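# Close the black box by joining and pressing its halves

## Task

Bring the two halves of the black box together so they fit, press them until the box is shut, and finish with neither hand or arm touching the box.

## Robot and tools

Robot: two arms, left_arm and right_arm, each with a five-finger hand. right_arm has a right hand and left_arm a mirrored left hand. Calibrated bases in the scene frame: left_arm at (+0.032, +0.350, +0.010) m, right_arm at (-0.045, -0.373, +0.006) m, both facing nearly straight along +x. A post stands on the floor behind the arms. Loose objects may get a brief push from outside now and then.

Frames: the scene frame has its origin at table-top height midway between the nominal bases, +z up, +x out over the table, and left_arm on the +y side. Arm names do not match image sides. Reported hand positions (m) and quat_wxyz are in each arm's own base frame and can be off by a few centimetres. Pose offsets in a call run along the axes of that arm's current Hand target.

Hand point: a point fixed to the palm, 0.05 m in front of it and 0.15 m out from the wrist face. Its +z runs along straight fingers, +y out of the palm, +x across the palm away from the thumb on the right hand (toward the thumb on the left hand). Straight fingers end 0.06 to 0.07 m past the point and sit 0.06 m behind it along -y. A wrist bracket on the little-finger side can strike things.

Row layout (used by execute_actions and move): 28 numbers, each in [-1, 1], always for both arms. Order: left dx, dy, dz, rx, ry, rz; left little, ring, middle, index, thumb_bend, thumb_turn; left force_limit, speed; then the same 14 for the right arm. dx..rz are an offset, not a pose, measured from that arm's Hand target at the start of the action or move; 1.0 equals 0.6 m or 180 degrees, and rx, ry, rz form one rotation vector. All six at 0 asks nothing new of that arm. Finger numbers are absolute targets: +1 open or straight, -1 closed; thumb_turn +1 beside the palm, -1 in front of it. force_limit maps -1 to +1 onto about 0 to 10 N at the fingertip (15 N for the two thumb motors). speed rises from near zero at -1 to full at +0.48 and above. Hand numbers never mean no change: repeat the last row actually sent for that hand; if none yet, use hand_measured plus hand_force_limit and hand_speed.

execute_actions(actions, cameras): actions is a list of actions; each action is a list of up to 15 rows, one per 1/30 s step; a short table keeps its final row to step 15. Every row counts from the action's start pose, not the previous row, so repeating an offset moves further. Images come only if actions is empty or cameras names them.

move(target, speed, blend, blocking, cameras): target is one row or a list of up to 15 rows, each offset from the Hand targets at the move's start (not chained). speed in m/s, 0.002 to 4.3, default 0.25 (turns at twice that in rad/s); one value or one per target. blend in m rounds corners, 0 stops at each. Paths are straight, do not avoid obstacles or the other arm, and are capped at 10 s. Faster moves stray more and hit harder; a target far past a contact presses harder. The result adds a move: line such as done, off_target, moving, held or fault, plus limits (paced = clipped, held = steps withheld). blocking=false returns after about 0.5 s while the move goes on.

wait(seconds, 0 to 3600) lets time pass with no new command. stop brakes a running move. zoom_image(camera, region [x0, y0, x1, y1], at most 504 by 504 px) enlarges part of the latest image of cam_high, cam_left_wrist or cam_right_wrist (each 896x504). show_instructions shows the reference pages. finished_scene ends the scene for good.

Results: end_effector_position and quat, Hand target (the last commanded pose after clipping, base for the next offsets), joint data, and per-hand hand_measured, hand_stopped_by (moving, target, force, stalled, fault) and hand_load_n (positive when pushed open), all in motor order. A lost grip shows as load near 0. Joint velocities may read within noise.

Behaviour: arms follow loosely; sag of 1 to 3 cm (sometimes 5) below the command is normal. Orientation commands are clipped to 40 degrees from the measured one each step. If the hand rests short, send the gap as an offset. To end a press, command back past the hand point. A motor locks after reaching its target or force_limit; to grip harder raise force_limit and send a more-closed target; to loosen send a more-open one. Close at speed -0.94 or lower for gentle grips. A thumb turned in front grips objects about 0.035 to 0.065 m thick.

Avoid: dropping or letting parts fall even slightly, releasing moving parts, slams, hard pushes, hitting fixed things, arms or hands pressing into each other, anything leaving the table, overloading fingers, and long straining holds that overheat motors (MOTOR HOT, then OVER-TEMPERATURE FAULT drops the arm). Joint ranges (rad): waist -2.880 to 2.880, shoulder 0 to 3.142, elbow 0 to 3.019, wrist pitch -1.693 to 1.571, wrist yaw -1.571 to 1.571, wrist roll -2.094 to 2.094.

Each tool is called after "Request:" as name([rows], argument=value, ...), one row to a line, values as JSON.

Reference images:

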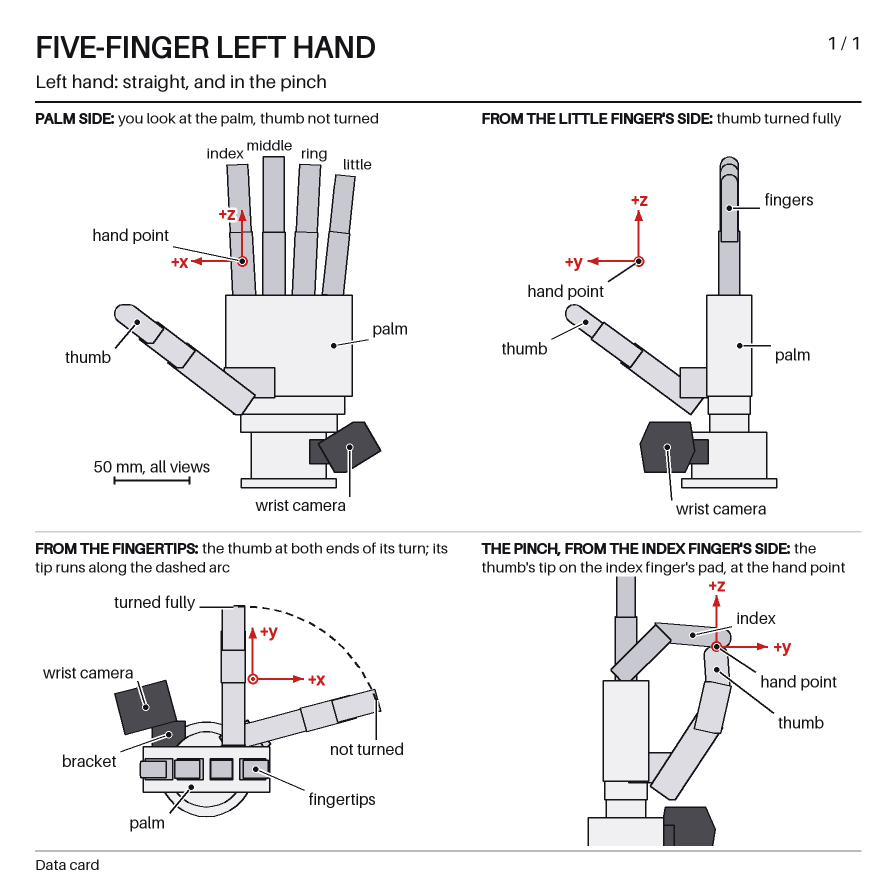

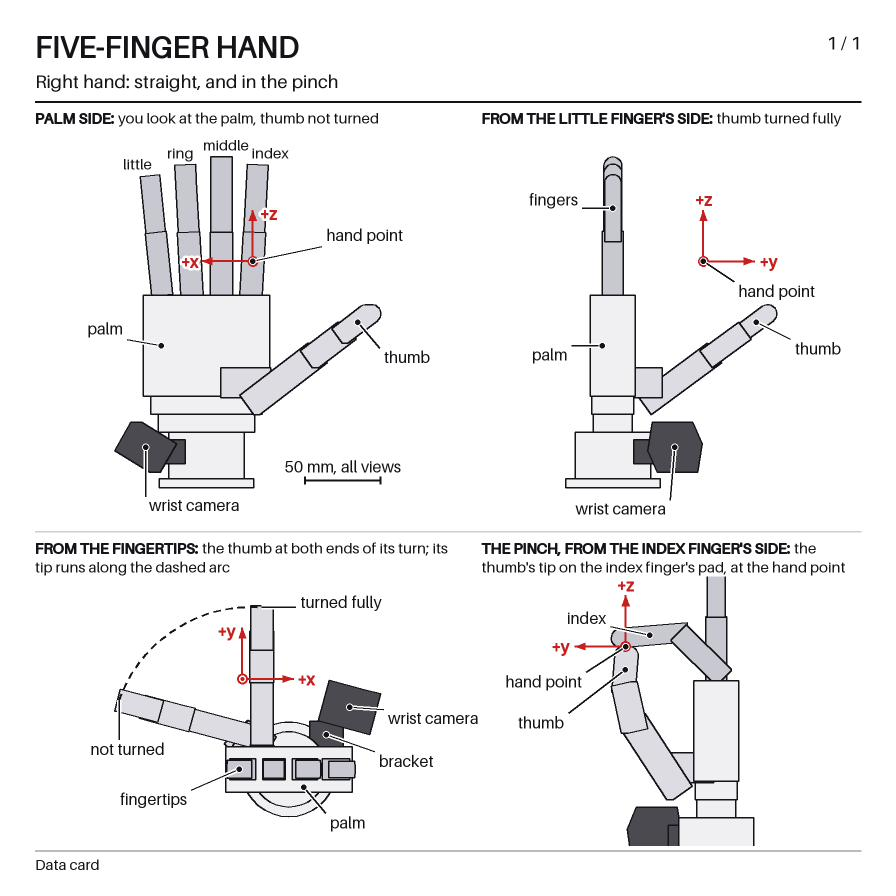

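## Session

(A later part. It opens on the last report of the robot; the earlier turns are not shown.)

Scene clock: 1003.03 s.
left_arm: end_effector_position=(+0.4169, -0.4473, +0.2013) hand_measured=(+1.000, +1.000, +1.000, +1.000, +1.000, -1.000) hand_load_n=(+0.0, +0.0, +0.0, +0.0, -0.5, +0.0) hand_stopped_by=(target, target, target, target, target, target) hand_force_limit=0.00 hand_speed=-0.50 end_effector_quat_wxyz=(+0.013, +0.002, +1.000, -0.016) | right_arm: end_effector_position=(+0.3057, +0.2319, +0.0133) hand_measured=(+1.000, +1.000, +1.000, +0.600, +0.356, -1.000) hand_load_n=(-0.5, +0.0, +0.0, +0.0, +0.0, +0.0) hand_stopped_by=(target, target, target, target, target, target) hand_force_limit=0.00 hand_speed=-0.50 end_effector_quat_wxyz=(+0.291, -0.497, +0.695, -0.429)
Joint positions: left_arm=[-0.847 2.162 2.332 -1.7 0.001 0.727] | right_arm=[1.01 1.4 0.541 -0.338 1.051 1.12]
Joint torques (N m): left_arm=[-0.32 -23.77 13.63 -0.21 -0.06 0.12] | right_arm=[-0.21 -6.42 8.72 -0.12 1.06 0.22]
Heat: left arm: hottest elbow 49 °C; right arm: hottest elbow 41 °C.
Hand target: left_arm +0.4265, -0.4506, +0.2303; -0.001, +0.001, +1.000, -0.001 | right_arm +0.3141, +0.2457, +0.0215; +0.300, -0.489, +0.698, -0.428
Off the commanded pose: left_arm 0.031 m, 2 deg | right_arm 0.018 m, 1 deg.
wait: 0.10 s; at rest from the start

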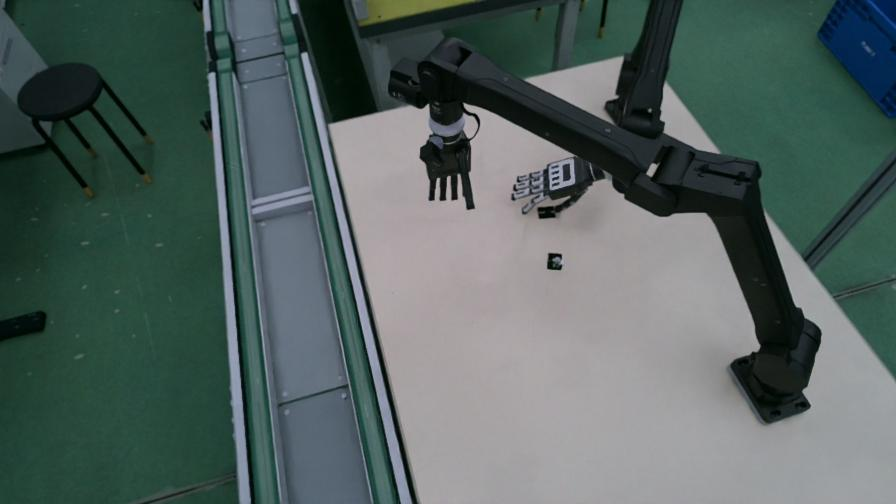

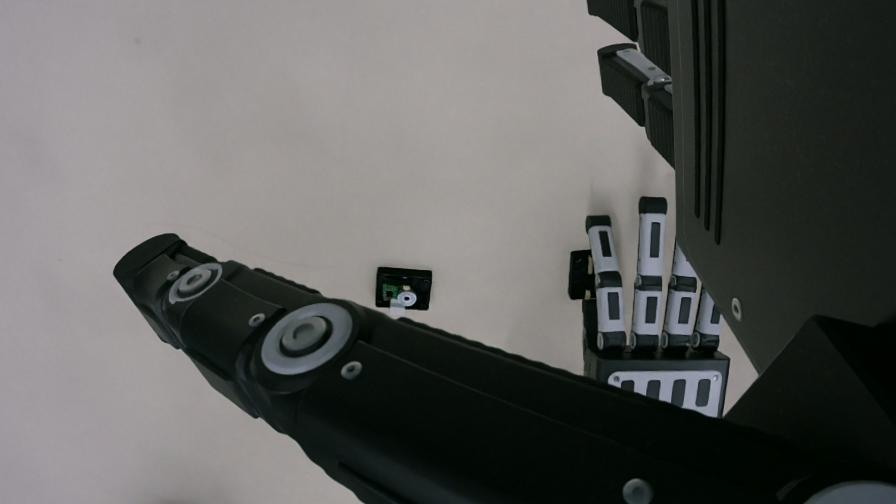

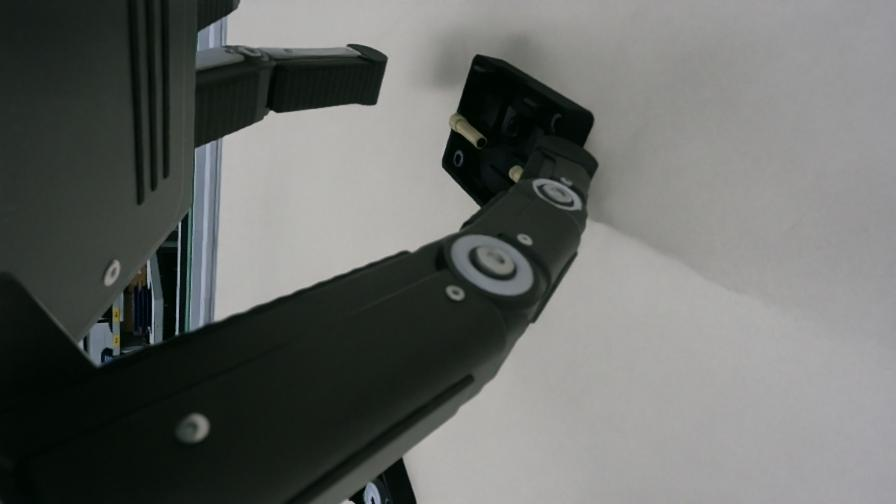

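Request:
move(target=[0,0,0,0,0,0,1,1,1,1,1,-1,0,-0.5,0,0,0,0,0,0,1,1,1,0.0,0.355,-1,-0.6,-0.92], cameras=["all"])

Request:
zoom_image(camera="cam_left_wrist", region=[540, 200, 680, 320])

Request:
zoom_image(camera="cam_right_wrist", region=[360, 20, 640, 230])

Scene clock: 1015.43 s.
left_arm: end_effector_position=(+0.4169, -0.4473, +0.2013) hand_measured=(+1.000, +1.000, +1.000, +1.000, +1.000, -1.000) hand_load_n=(-0.5, +0.0, +0.0, +0.0, +0.0, +0.0) hand_stopped_by=(target, target, target, target, target, target) hand_force_limit=0.00 hand_speed=-0.50 end_effector_quat_wxyz=(+0.013, +0.002, +1.000, -0.016) | right_arm: end_effector_position=(+0.3058, +0.2318, +0.0133) hand_measured=(+1.000, +1.000, +1.000, +0.144, +0.356, -1.000) hand_load_n=(+0.0, +0.0, +0.0, +2.0, +2.0, -0.5) hand_stopped_by=(target, target, target, force, target, target) hand_force_limit=-0.60 hand_speed=-0.92 end_effector_quat_wxyz=(+0.291, -0.497, +0.696, -0.430)
Joint positions: left_arm=[-0.847 2.162 2.332 -1.7 0.001 0.727] | right_arm=[1.01 1.4 0.541 -0.338 1.051 1.12]
Joint torques (N m): left_arm=[-0.21 -23.47 13.67 -0.18 -0.07 0.11] | right_arm=[-0.09 -6.77 8.72 -0.06 1.02 0.21]
Heat: left arm: hottest elbow 49 °C; right arm: hottest elbow 42 °C.
Hand target: left_arm +0.4265, -0.4506, +0.2303; -0.001, +0.001, +1.000, -0.001 | right_arm +0.3141, +0.2457, +0.0215; +0.300, -0.489, +0.698, -0.428
Off the commanded pose: left_arm 0.031 m, 2 deg | right_arm 0.018 m, 1 deg.
joint sent to its limit (left arm) — joint 4 (wrist pitch), lower limit. The joint targets are off in position and orientation.
move: done

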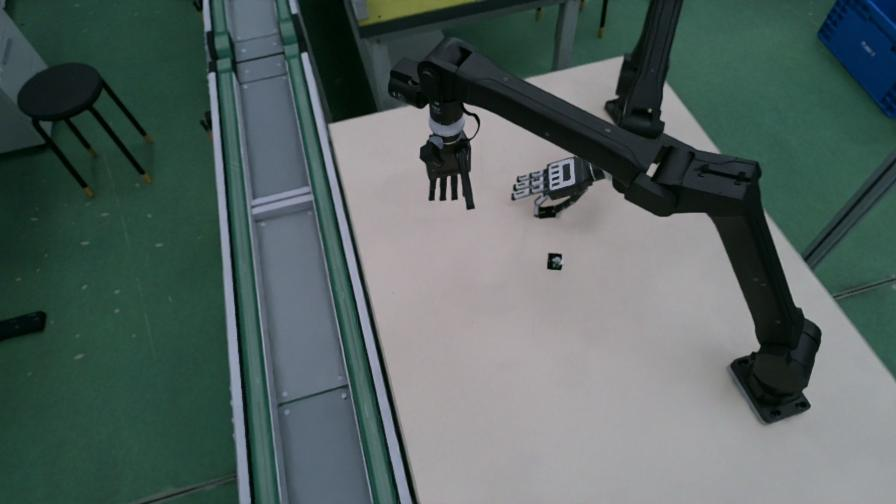

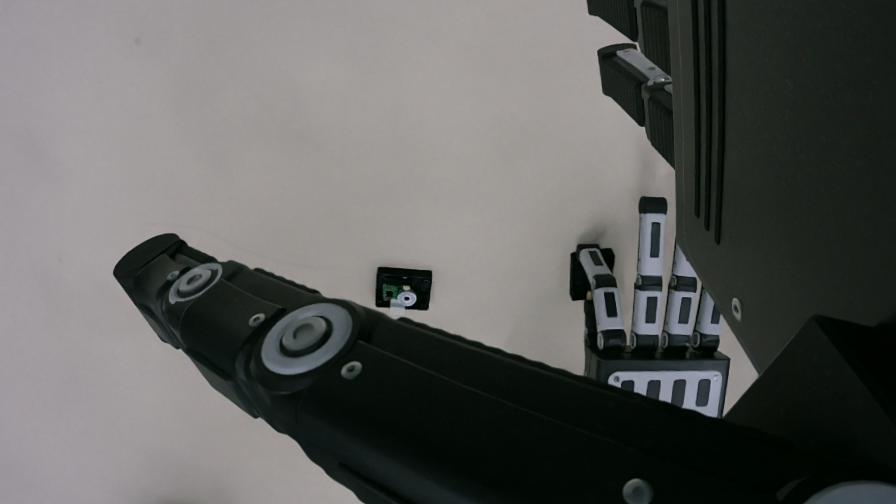

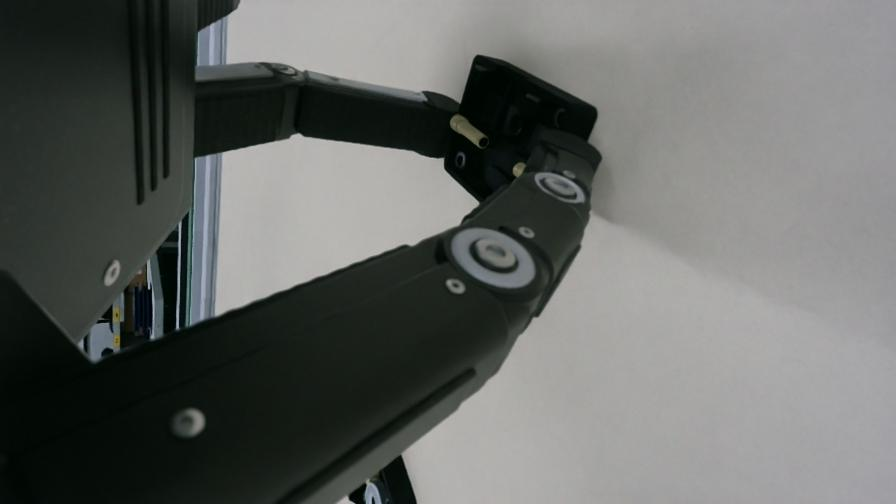

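Scaled by 3.600 from the camera's image (finer frame: 1280x720).

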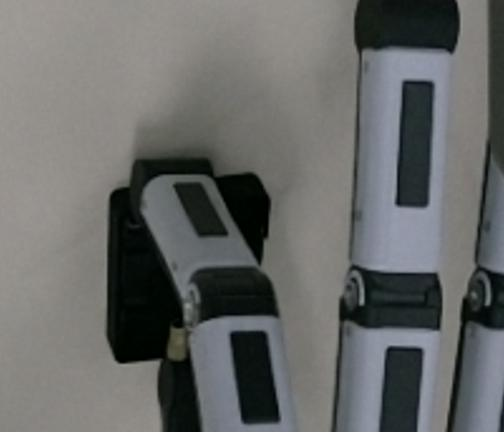

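Scaled by 1.800 from the camera's image (finer frame: 1280x720).

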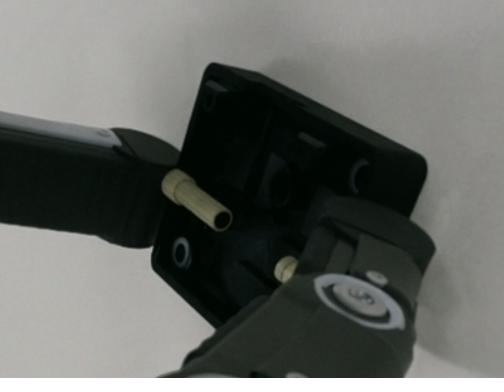

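Request:
move(target=[0,0,0,0,0,0,1,1,1,1,1,-1,0,-0.5,0,-0.0594,-0.0303,0,0,0,1,1,1,0.0,0.355,-1,-0.6,-0.92], speed=0.05, cameras=["all"])

Request:
zoom_image(camera="cam_right_wrist", region=[360, 20, 640, 230])

Request:
zoom_image(camera="cam_left_wrist", region=[540, 200, 680, 320])

Scene clock: 1029.03 s.
left_arm: end_effector_position=(+0.4169, -0.4473, +0.2013) hand_measured=(+1.000, +1.000, +1.000, +1.000, +1.000, -1.000) hand_load_n=(+0.0, +0.0, +0.0, +0.0, +0.0, +0.0) hand_stopped_by=(target, target, target, target, target, target) hand_force_limit=0.00 hand_speed=-0.50 end_effector_quat_wxyz=(+0.013, +0.002, +1.000, -0.016) | right_arm: end_effector_position=(+0.3039, +0.2288, +0.0398) hand_measured=(+1.000, +1.000, +1.000, +0.144, +0.356, -1.000) hand_load_n=(+0.0, -0.5, +0.0, +2.0, +2.0, +0.0) hand_stopped_by=(target, target, target, force, target, target) hand_force_limit=-0.60 hand_speed=-0.92 end_effector_quat_wxyz=(+0.277, -0.506, +0.692, -0.435)
Joint positions: left_arm=[-0.847 2.162 2.332 -1.7 0.001 0.727] | right_arm=[1.01 1.329 0.584 -0.487 1.051 1.12]
Joint torques (N m): left_arm=[0.21 -23.53 13.57 -0.18 -0.07 0.11] | right_arm=[-0.26 -8.29 9.57 -0.17 1.04 0.19]
Heat: left arm: hottest elbow 49 °C; right arm: hottest elbow 42 °C.
Hand target: left_arm +0.4265, -0.4506, +0.2303; -0.001, +0.001, +1.000, -0.001 | right_arm +0.3141, +0.2458, +0.0615; +0.300, -0.489, +0.699, -0.428
Off the commanded pose: left_arm 0.031 m, 2 deg | right_arm 0.029 m, 3 deg.
joint sent to its limit (left arm) — joint 4 (wrist pitch), lower limit. The joint targets are off in position and orientation.
move: off_target (right_arm)

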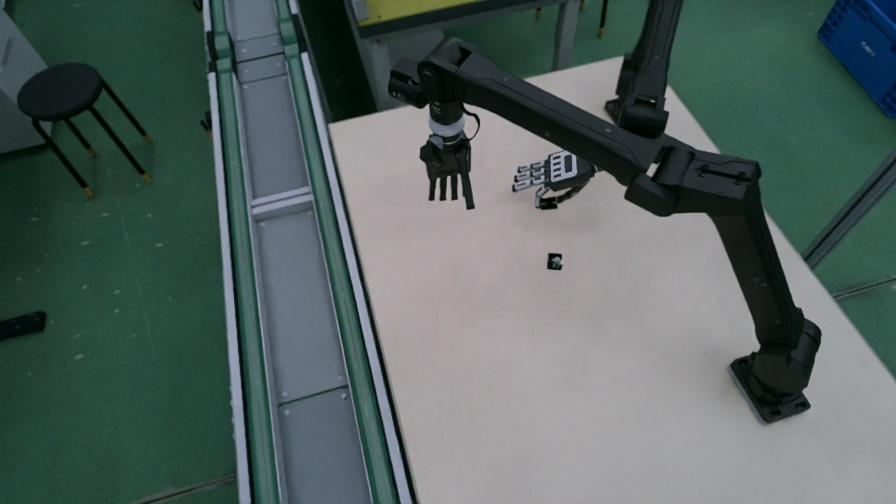

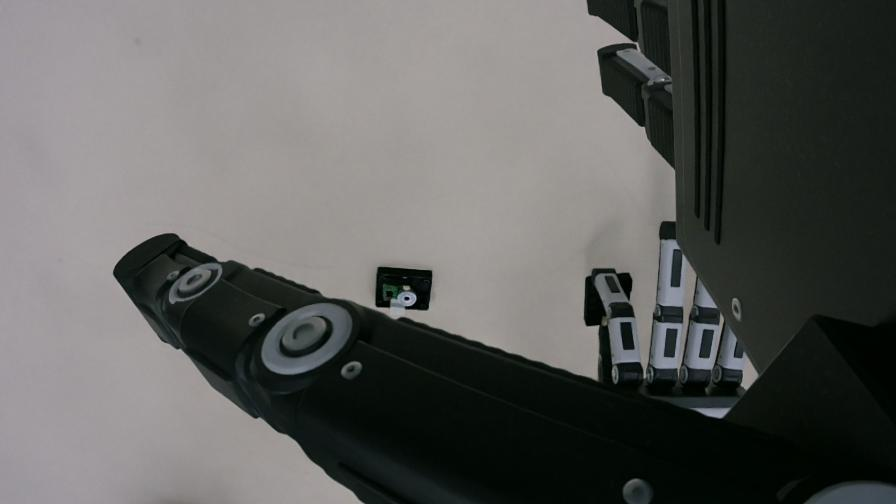

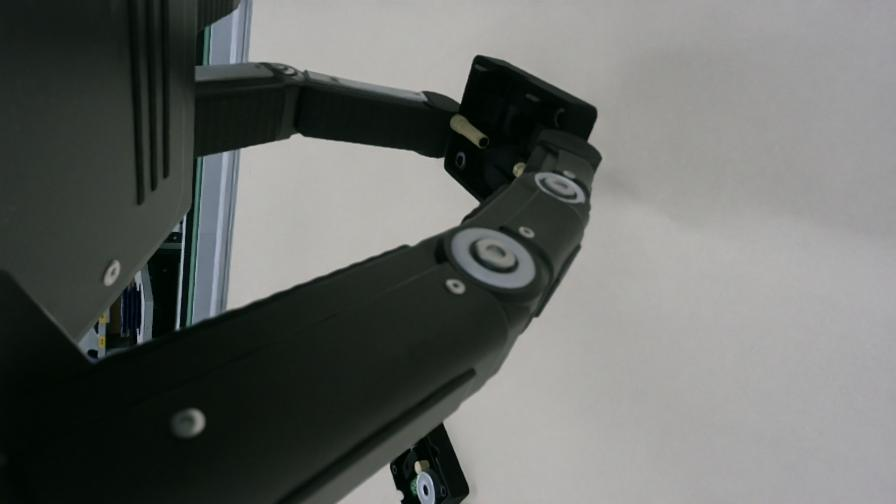

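Scaled by 1.800 from the camera's image (finer frame: 1280x720).

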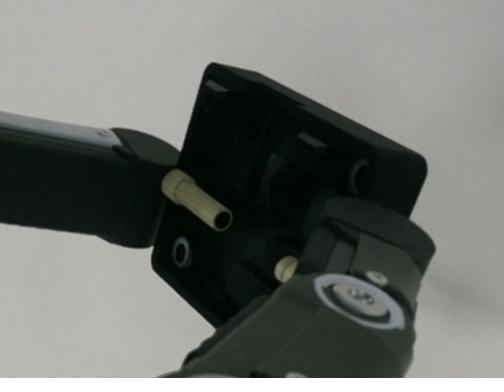

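Scaled by 3.600 from the camera's image (finer frame: 1280x720).

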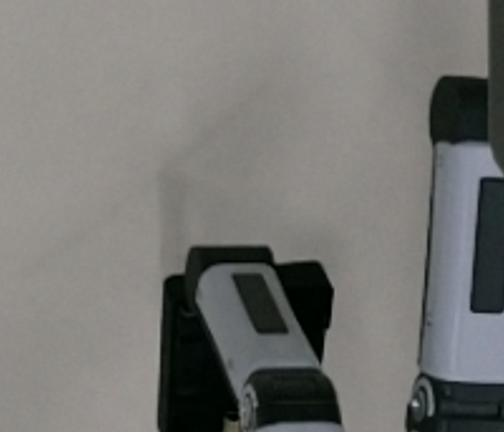

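Request:
move(target=[0,0,0,0,0,0,1,1,1,1,1,-1,0,-0.5,0.0642,-0.0403,0.0057,0.0975,0.184,-0.3612,1,1,1,0.0,0.355,-1,-0.6,-0.92], speed=0.12, cameras=["all"])

Request:
zoom_image(camera="cam_right_wrist", region=[360, 20, 640, 230])

Request:
zoom_image(camera="cam_left_wrist", region=[500, 200, 680, 340])

Request:
zoom_image(camera="cam_high", region=[500, 120, 620, 240])

Scene clock: 1095.80 s.
left_arm: end_effector_position=(+0.4169, -0.4473, +0.2013) hand_measured=(+1.000, +1.000, +1.000, +1.000, +1.000, -1.000) hand_load_n=(+0.0, +0.0, +0.0, +0.0, +0.0, +0.0) hand_stopped_by=(target, target, target, target, target, target) hand_force_limit=0.00 hand_speed=-0.50 end_effector_quat_wxyz=(+0.013, +0.002, +1.000, -0.016) | right_arm: end_effector_position=(+0.3129, +0.1984, +0.0811) hand_measured=(+1.000, +1.000, +1.000, +0.144, +0.356, -1.000) hand_load_n=(+0.0, +0.0, +0.0, +2.0, +2.5, +0.0) hand_stopped_by=(target, target, target, force, target, target) hand_force_limit=-0.60 hand_speed=-0.92 end_effector_quat_wxyz=(+0.066, +0.650, -0.326, +0.683)
Joint positions: left_arm=[-0.847 2.162 2.332 -1.7 0.001 0.727] | right_arm=[1.094 1.855 0.992 -1.672 1.469 1.335]
Joint torques (N m): left_arm=[-0.44 -23.59 13.55 -0.23 -0.06 0.1] | right_arm=[0.03 -11.46 5.85 -1.8 0.86 -0.07]
Heat: left arm: hottest elbow 50 °C; right arm: hottest elbow 42 °C.
Hand target: left_arm +0.4265, -0.4506, +0.2303; -0.001, +0.001, +1.000, -0.001 | right_arm +0.3142, +0.2048, +0.0815; +0.106, +0.599, -0.315, +0.728
Off the commanded pose: left_arm 0.031 m, 2 deg | right_arm 0.006 m, 9 deg.
joint sent to its limit (left arm) — joint 4 (wrist pitch), lower limit. The joint targets are off in position and orientation.
joint sent to its limit (right arm) — joint 4 (wrist pitch), lower limit. The joint targets are off in orientation, not in position.
move: off_target (right_arm)

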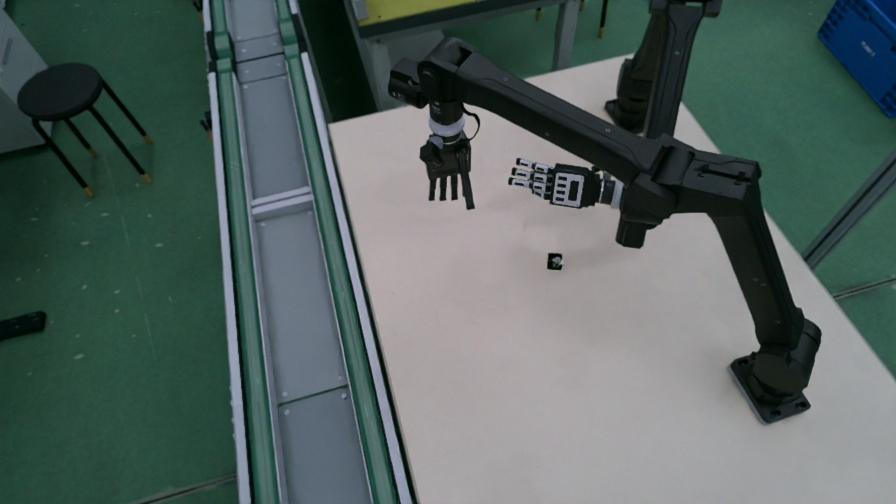

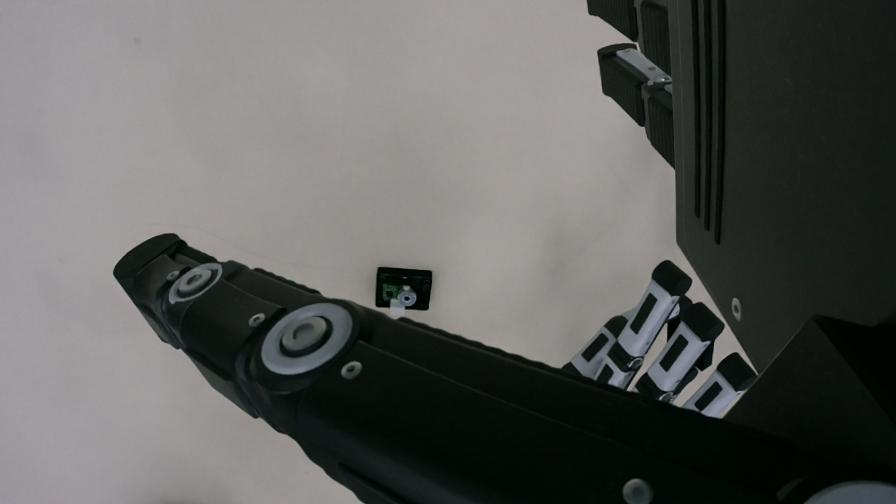

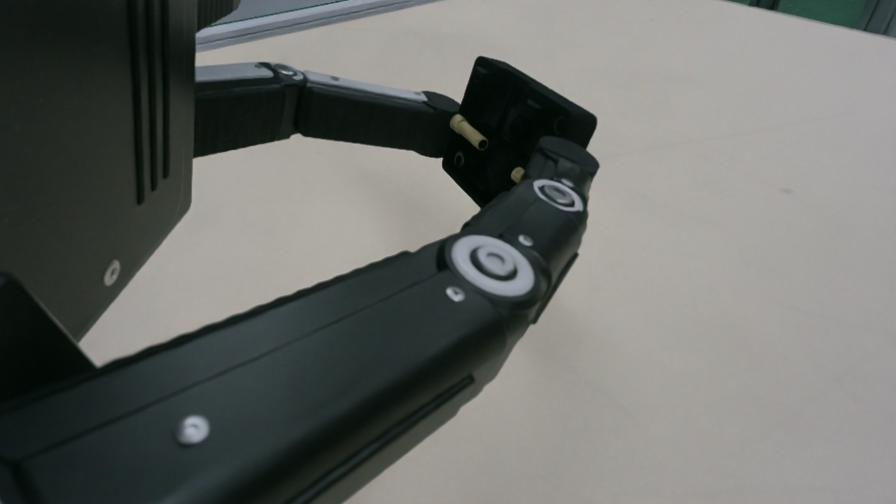

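Scaled by 1.800 from the camera's image (finer frame: 1280x720).

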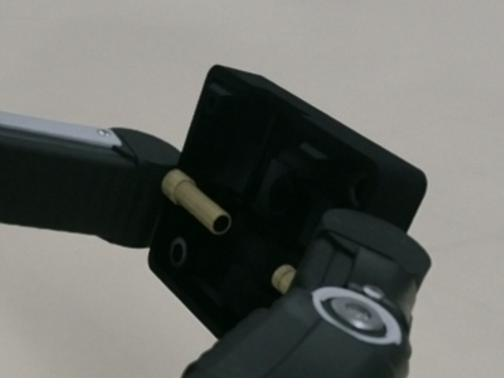

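Scaled by 2.800 from the camera's image (finer frame: 1280x720).

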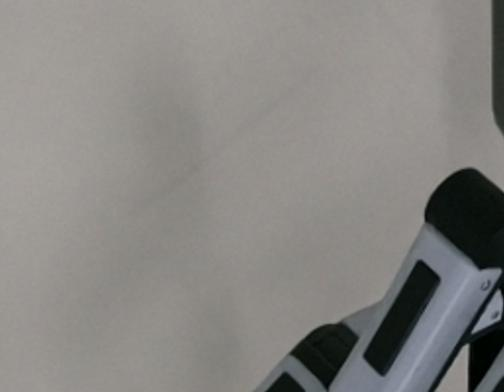

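Scaled by 4.200 from the camera's image (finer frame: 1280x720).

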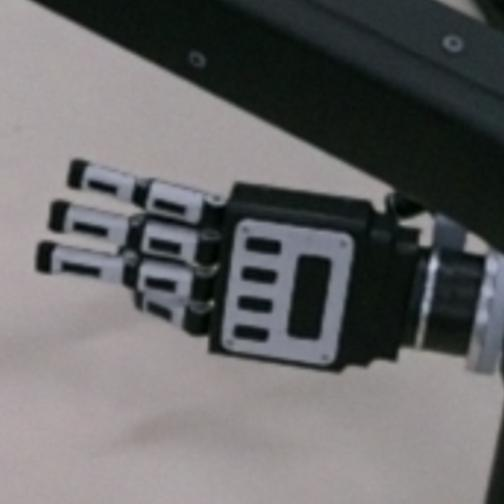

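Request:
move(target=[0,0,0,0,0,0,1,1,1,1,1,-1,0,-0.5,0.006,0.0133,-0.0142,0.0722,-0.3861,0.2755,1,1,1,0.0,0.355,-1,-0.6,-0.92], speed=0.12, cameras=["all"])

Request:
zoom_image(camera="cam_right_wrist", region=[360, 20, 640, 230])

Scene clock: 1159.70 s.
left_arm: end_effector_position=(+0.4169, -0.4473, +0.2013) hand_measured=(+1.000, +1.000, +1.000, +1.000, +1.000, -1.000) hand_load_n=(+0.0, +0.0, +0.0, +0.0, +0.0, +0.0) hand_stopped_by=(target, target, target, target, target, target) hand_force_limit=0.00 hand_speed=-0.50 end_effector_quat_wxyz=(+0.013, +0.002, +1.000, -0.016) | right_arm: end_effector_position=(+0.2970, +0.2002, +0.0705) hand_measured=(+1.000, +1.000, +1.000, +0.144, +0.356, -1.000) hand_load_n=(+0.0, +0.0, +0.0, +2.0, +2.0, +0.0) hand_stopped_by=(target, target, target, force, target, target) hand_force_limit=-0.60 hand_speed=-0.92 end_effector_quat_wxyz=(-0.428, +0.737, -0.447, +0.271)
Joint positions: left_arm=[-0.847 2.162 2.332 -1.7 0.001 0.727] | right_arm=[0.545 0.88 0.294 0.076 0.073 0.021]
Joint torques (N m): left_arm=[-0.26 -23.47 13.65 -0.17 -0.06 0.1] | right_arm=[-1.38 -3.37 8.36 2.03 -0.03 0.2]
Heat: left arm: hottest elbow 50 °C; right arm: hottest elbow 39 °C.
Hand target: left_arm +0.4265, -0.4506, +0.2303; -0.001, +0.001, +1.000, -0.001 | right_arm +0.3021, +0.2027, +0.0815; -0.444, +0.725, -0.449, +0.275
Off the commanded pose: left_arm 0.031 m, 2 deg | right_arm 0.012 m, 2 deg.
joint sent to its limit (left arm) — joint 4 (wrist pitch), lower limit. The joint targets are off in position and orientation.
move: off_target (right_arm)

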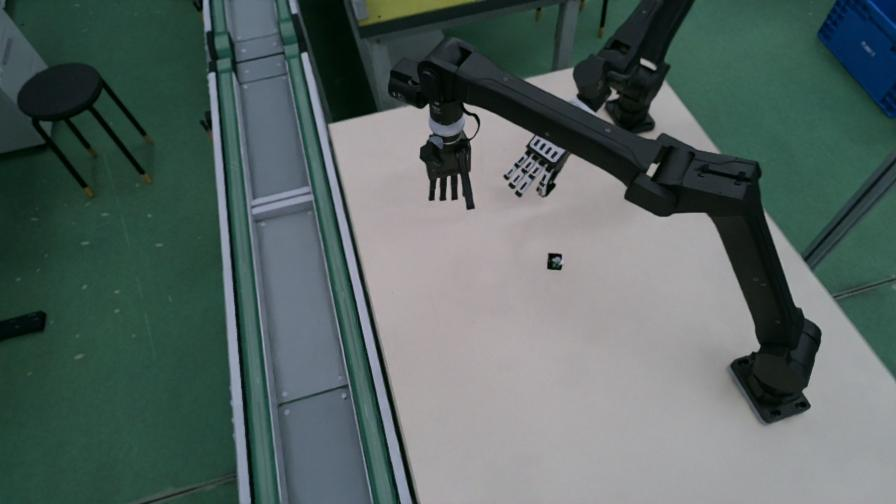

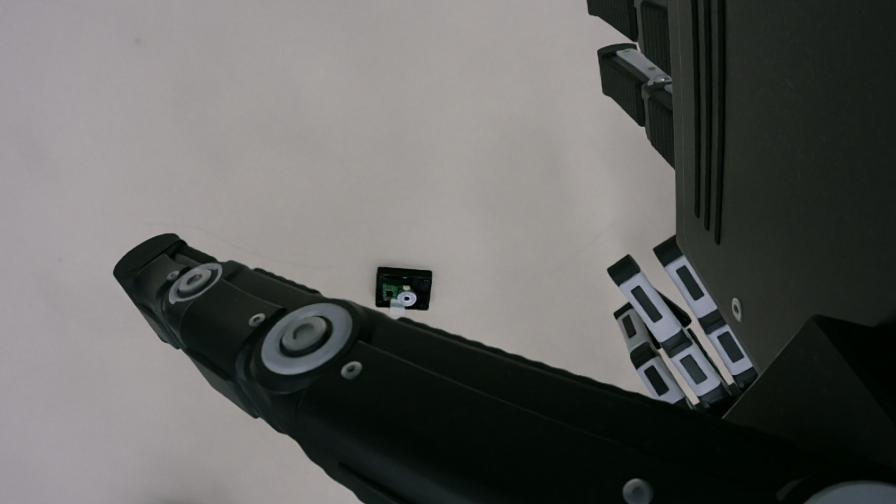

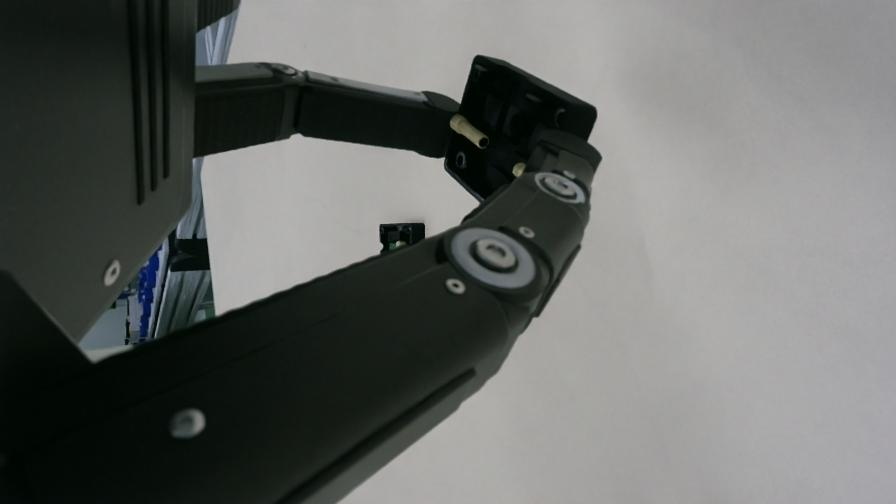

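Scaled by 1.800 from the camera's image (finer frame: 1280x720).

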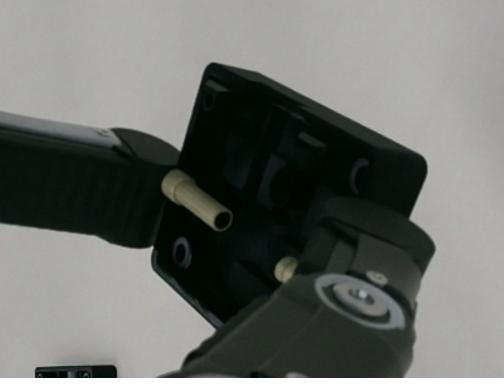

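Request:
move([
  [0,0,0,0,0,0,1,1,1,1,1,-1,0,-0.5,0,0.0817,0.0416,0,0,0,1,1,1,0.0,0.355,-1,-0.6,-0.92],
], speed=0.04, cameras=["all"])

Scene clock: 1195.30 s.
left_arm: end_effector_position=(+0.4169, -0.4473, +0.2013) hand_measured=(+1.000, +1.000, +1.000, +1.000, +1.000, -1.000) hand_load_n=(+0.0, +0.0, +0.0, +0.0, +0.0, +0.0) hand_stopped_by=(target, target, target, target, target, target) hand_force_limit=0.00 hand_speed=-0.50 end_effector_quat_wxyz=(+0.013, +0.002, +1.000, -0.016) | right_arm: end_effector_position=(+0.2984, +0.2011, +0.0240) hand_measured=(+1.000, +1.000, +1.000, +0.144, +0.356, -1.000) hand_load_n=(+0.0, +0.0, +0.0, +2.5, +2.0, +0.0) hand_stopped_by=(target, target, target, force, target, target) hand_force_limit=-0.60 hand_speed=-0.92 end_effector_quat_wxyz=(-0.437, +0.732, -0.444, +0.276)
Joint positions: left_arm=[-0.847 2.162 2.332 -1.7 0.001 0.727] | right_arm=[0.545 1.084 0.205 0.393 0.073 0.021]
Joint torques (N m): left_arm=[0.15 -23.65 13.67 -0.1 -0.06 0.09] | right_arm=[-1.85 -2.43 6.95 2.09 -0.05 0.21]
Heat: left arm: hottest elbow 51 °C; right arm: hottest elbow 41 °C.
Hand target: left_arm +0.4265, -0.4506, +0.2303; -0.001, +0.001, +1.000, -0.001 | right_arm +0.3021, +0.2027, +0.0265; -0.444, +0.725, -0.449, +0.275
Off the commanded pose: left_arm 0.031 m, 2 deg | right_arm 0.005 m, 1 deg.
joint sent to its limit (left arm) — joint 4 (wrist pitch), lower limit. The joint targets are off in position and orientation.
move: done

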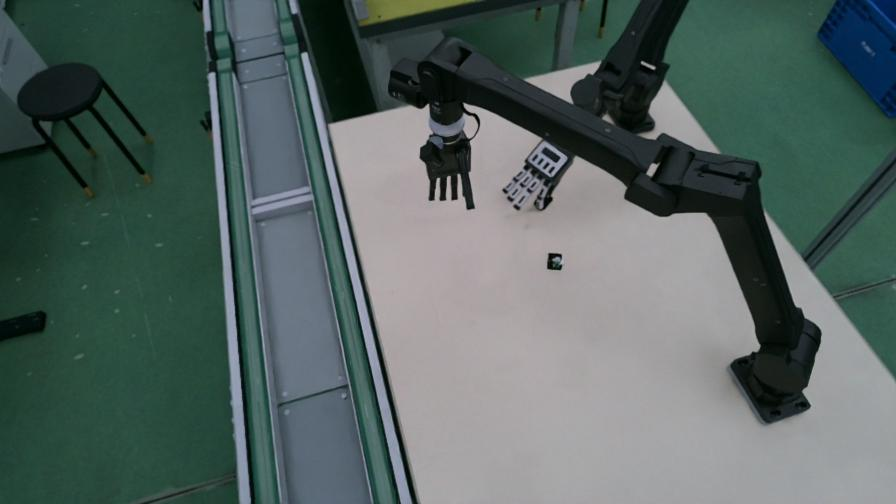

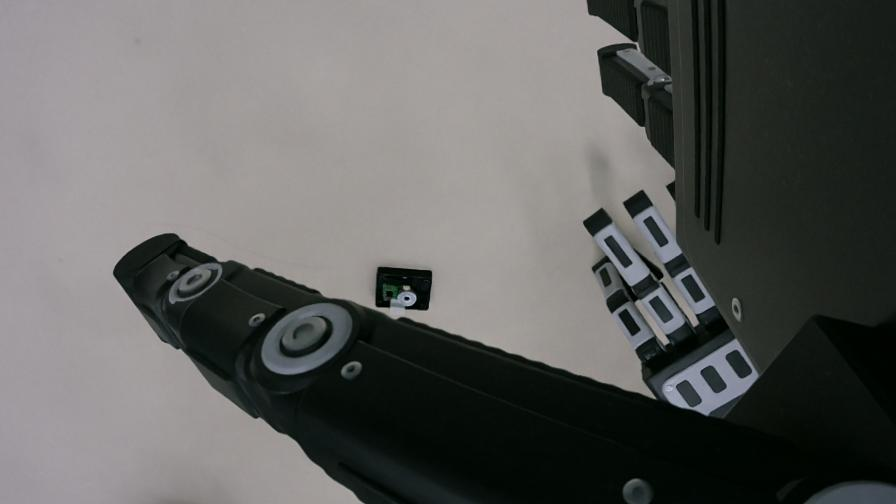

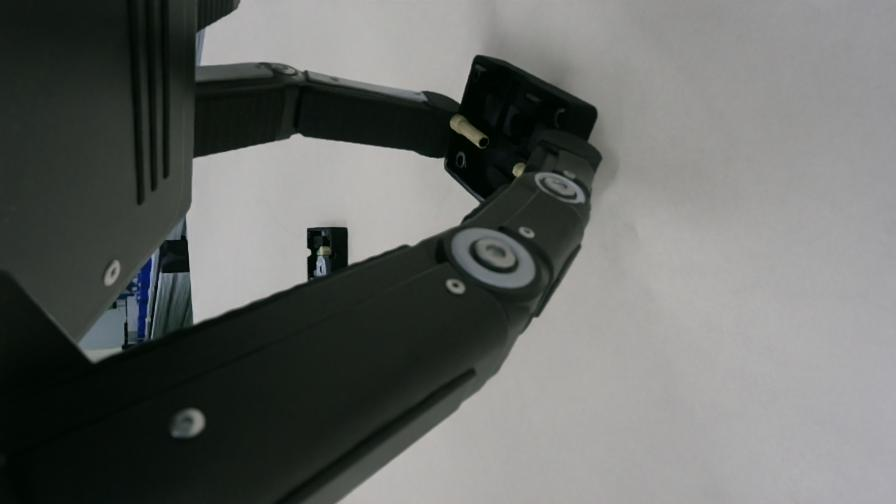

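Request:
move([
  [0,0,0,0,0,0,1,1,1,1,1,-1,0,-0.5,0,0.0149,0.0076,0,0,0,1,1,1,0.0,0.355,-1,-0.6,-0.92],
], speed=0.02, cameras=[])

Request:
execute_actions([
  [[0,0,0,0,0,0,1,1,1,1,1,-1,0,-0.5,0,0,0,0,0,0,1,1,1,0.0,0.355,-1,-0.6,-0.92]],
], cameras=["cam_right_wrist"])

Scene clock: 1207.97 s.
left_arm: end_effector_position=(+0.4169, -0.4473, +0.2013) hand_measured=(+1.000, +1.000, +1.000, +1.000, +1.000, -1.000) hand_load_n=(+0.0, +0.0, -0.5, +0.0, +0.0, +0.0) hand_stopped_by=(target, target, target, target, target, target) hand_force_limit=0.00 hand_speed=-0.50 end_effector_quat_wxyz=(+0.013, +0.002, +1.000, -0.016) | right_arm: end_effector_position=(+0.2992, +0.2016, +0.0150) hand_measured=(+1.000, +1.000, +1.000, +0.144, +0.356, -1.000) hand_load_n=(+0.5, +0.0, +0.0, +2.0, +2.0, +0.0) hand_stopped_by=(target, target, target, force, target, target) hand_force_limit=-0.60 hand_speed=-0.92 end_effector_quat_wxyz=(-0.438, +0.731, -0.444, +0.276)
Joint positions: left_arm=[-0.847 2.162 2.332 -1.7 0.001 0.727] | right_arm=[0.545 1.139 0.194 0.461 0.073 0.022]
Joint torques (N m): left_arm=[-0.44 -23.65 13.71 -0.23 -0.05 0.1] | right_arm=[-1.9 -2.61 6.39 1.96 -0.04 0.22]
Heat: left arm: hottest elbow 51 °C; right arm: hottest elbow 41 °C.
Hand target: left_arm +0.4265, -0.4506, +0.2303; -0.001, +0.001, +1.000, -0.001 | right_arm +0.3021, +0.2027, +0.0165; -0.444, +0.725, -0.449, +0.275
Off the commanded pose: left_arm 0.031 m, 2 deg | right_arm 0.003 m, 1 deg.
joint sent to its limit (left arm) — joint 4 (wrist pitch), lower limit. The joint targets are off in position and orientation.
move: done

Scene clock: 1208.77 s.
left_arm: end_effector_position=(+0.4169, -0.4473, +0.2013) hand_measured=(+1.000, +1.000, +1.000, +1.000, +1.000, -1.000) hand_load_n=(-0.5, +0.0, +0.0, +0.0, +0.0, +0.0) hand_stopped_by=(target, target, target, target, target, target) hand_force_limit=0.00 hand_speed=-0.50 end_effector_quat_wxyz=(+0.013, +0.002, +1.000, -0.016) | right_arm: end_effector_position=(+0.2992, +0.2017, +0.0151) hand_measured=(+1.000, +1.000, +1.000, +0.144, +0.356, -1.000) hand_load_n=(+0.0, +0.0, +0.0, +2.0, +2.0, -0.5) hand_stopped_by=(target, target, target, force, target, target) hand_force_limit=-0.60 hand_speed=-0.92 end_effector_quat_wxyz=(-0.438, +0.731, -0.444, +0.276)
Joint positions: left_arm=[-0.847 2.162 2.332 -1.7 0.001 0.727] | right_arm=[0.545 1.139 0.194 0.462 0.073 0.022]
Joint torques (N m): left_arm=[-0.09 -23.53 13.5 -0.17 -0.07 0.1] | right_arm=[-1.79 -2.78 6.35 2.06 -0.04 0.2]
Heat: left arm: hottest elbow 51 °C; right arm: hottest elbow 41 °C.
Hand target: left_arm +0.4265, -0.4506, +0.2303; -0.001, +0.001, +1.000, -0.001 | right_arm +0.3021, +0.2027, +0.0165; -0.444, +0.725, -0.449, +0.275
Off the commanded pose: left_arm 0.031 m, 2 deg | right_arm 0.003 m, 1 deg.
joint sent to its limit (left arm) — joint 4 (wrist pitch), lower limit. The joint targets are off in position and orientation.

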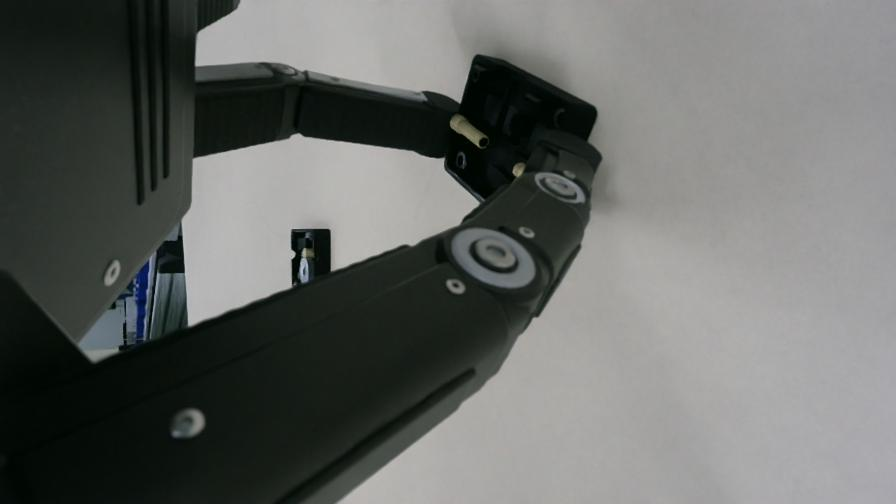

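Request:
move([
  [0,0,0,0,0,0,1,1,1,1,1,-1,0,-0.5,0,0.0059,0.003,0,0,0,1,1,1,0.0,0.355,-1,-0.6,-0.92],
], speed=0.02, cameras=["cam_right_wrist"])

Scene clock: 1214.33 s.
left_arm: end_effector_position=(+0.4169, -0.4473, +0.2013) hand_measured=(+1.000, +1.000, +1.000, +1.000, +1.000, -1.000) hand_load_n=(+0.0, +0.0, +0.0, +0.0, +0.0, +0.0) hand_stopped_by=(target, target, target, target, target, target) hand_force_limit=0.00 hand_speed=-0.50 end_effector_quat_wxyz=(+0.013, +0.002, +1.000, -0.016) | right_arm: end_effector_position=(+0.3018, +0.2033, +0.0146) hand_measured=(+1.000, +1.000, +1.000, +0.144, +0.356, -1.000) hand_load_n=(+0.0, +0.0, +0.0, +2.0, +1.5, -0.5) hand_stopped_by=(target, target, target, force, target, target) hand_force_limit=-0.60 hand_speed=-0.92 end_effector_quat_wxyz=(-0.442, +0.729, -0.443, +0.278)
Joint positions: left_arm=[-0.847 2.162 2.332 -1.7 0.001 0.727] | right_arm=[0.545 1.159 0.194 0.491 0.073 0.023]
Joint torques (N m): left_arm=[-0.38 -23.88 13.56 -0.2 -0.05 0.11] | right_arm=[-1.44 -2.67 5.87 1.89 0 0.21]
Heat: left arm: hottest elbow 51 °C; right arm: hottest elbow 40 °C.
Hand target: left_arm +0.4265, -0.4506, +0.2303; -0.001, +0.001, +1.000, -0.001 | right_arm +0.3021, +0.2027, +0.0125; -0.444, +0.725, -0.449, +0.275
Off the commanded pose: left_arm 0.031 m, 2 deg | right_arm 0.002 m, 1 deg.
joint sent to its limit (left arm) — joint 4 (wrist pitch), lower limit. The joint targets are off in position and orientation.
move: done

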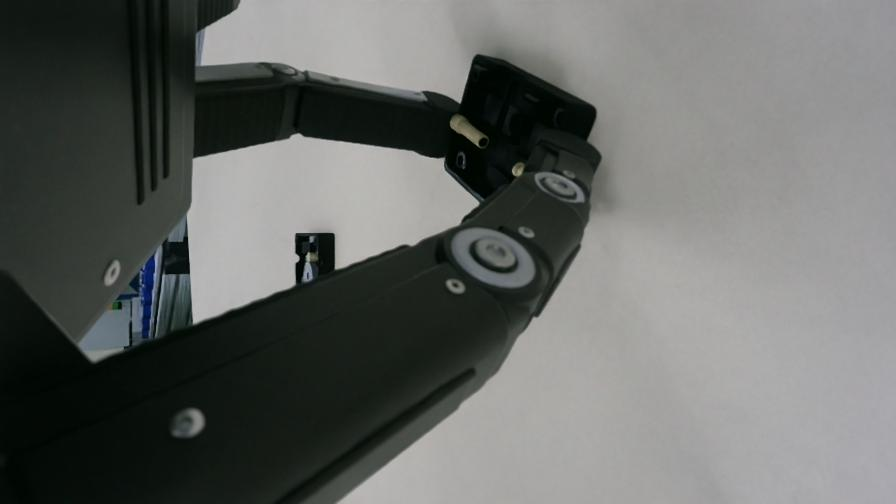

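Request:
zoom_image(camera="cam_right_wrist", region=[400, 20, 660, 220])

Scaled by 1.938 from the camera's image (finer frame: 1280x720).

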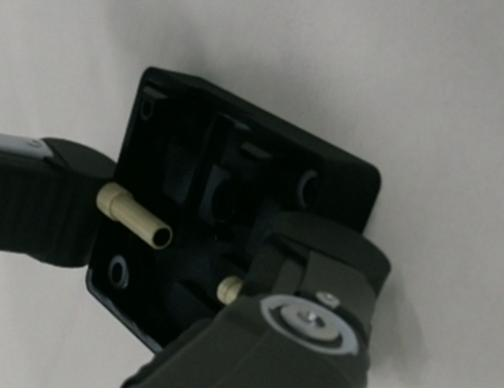

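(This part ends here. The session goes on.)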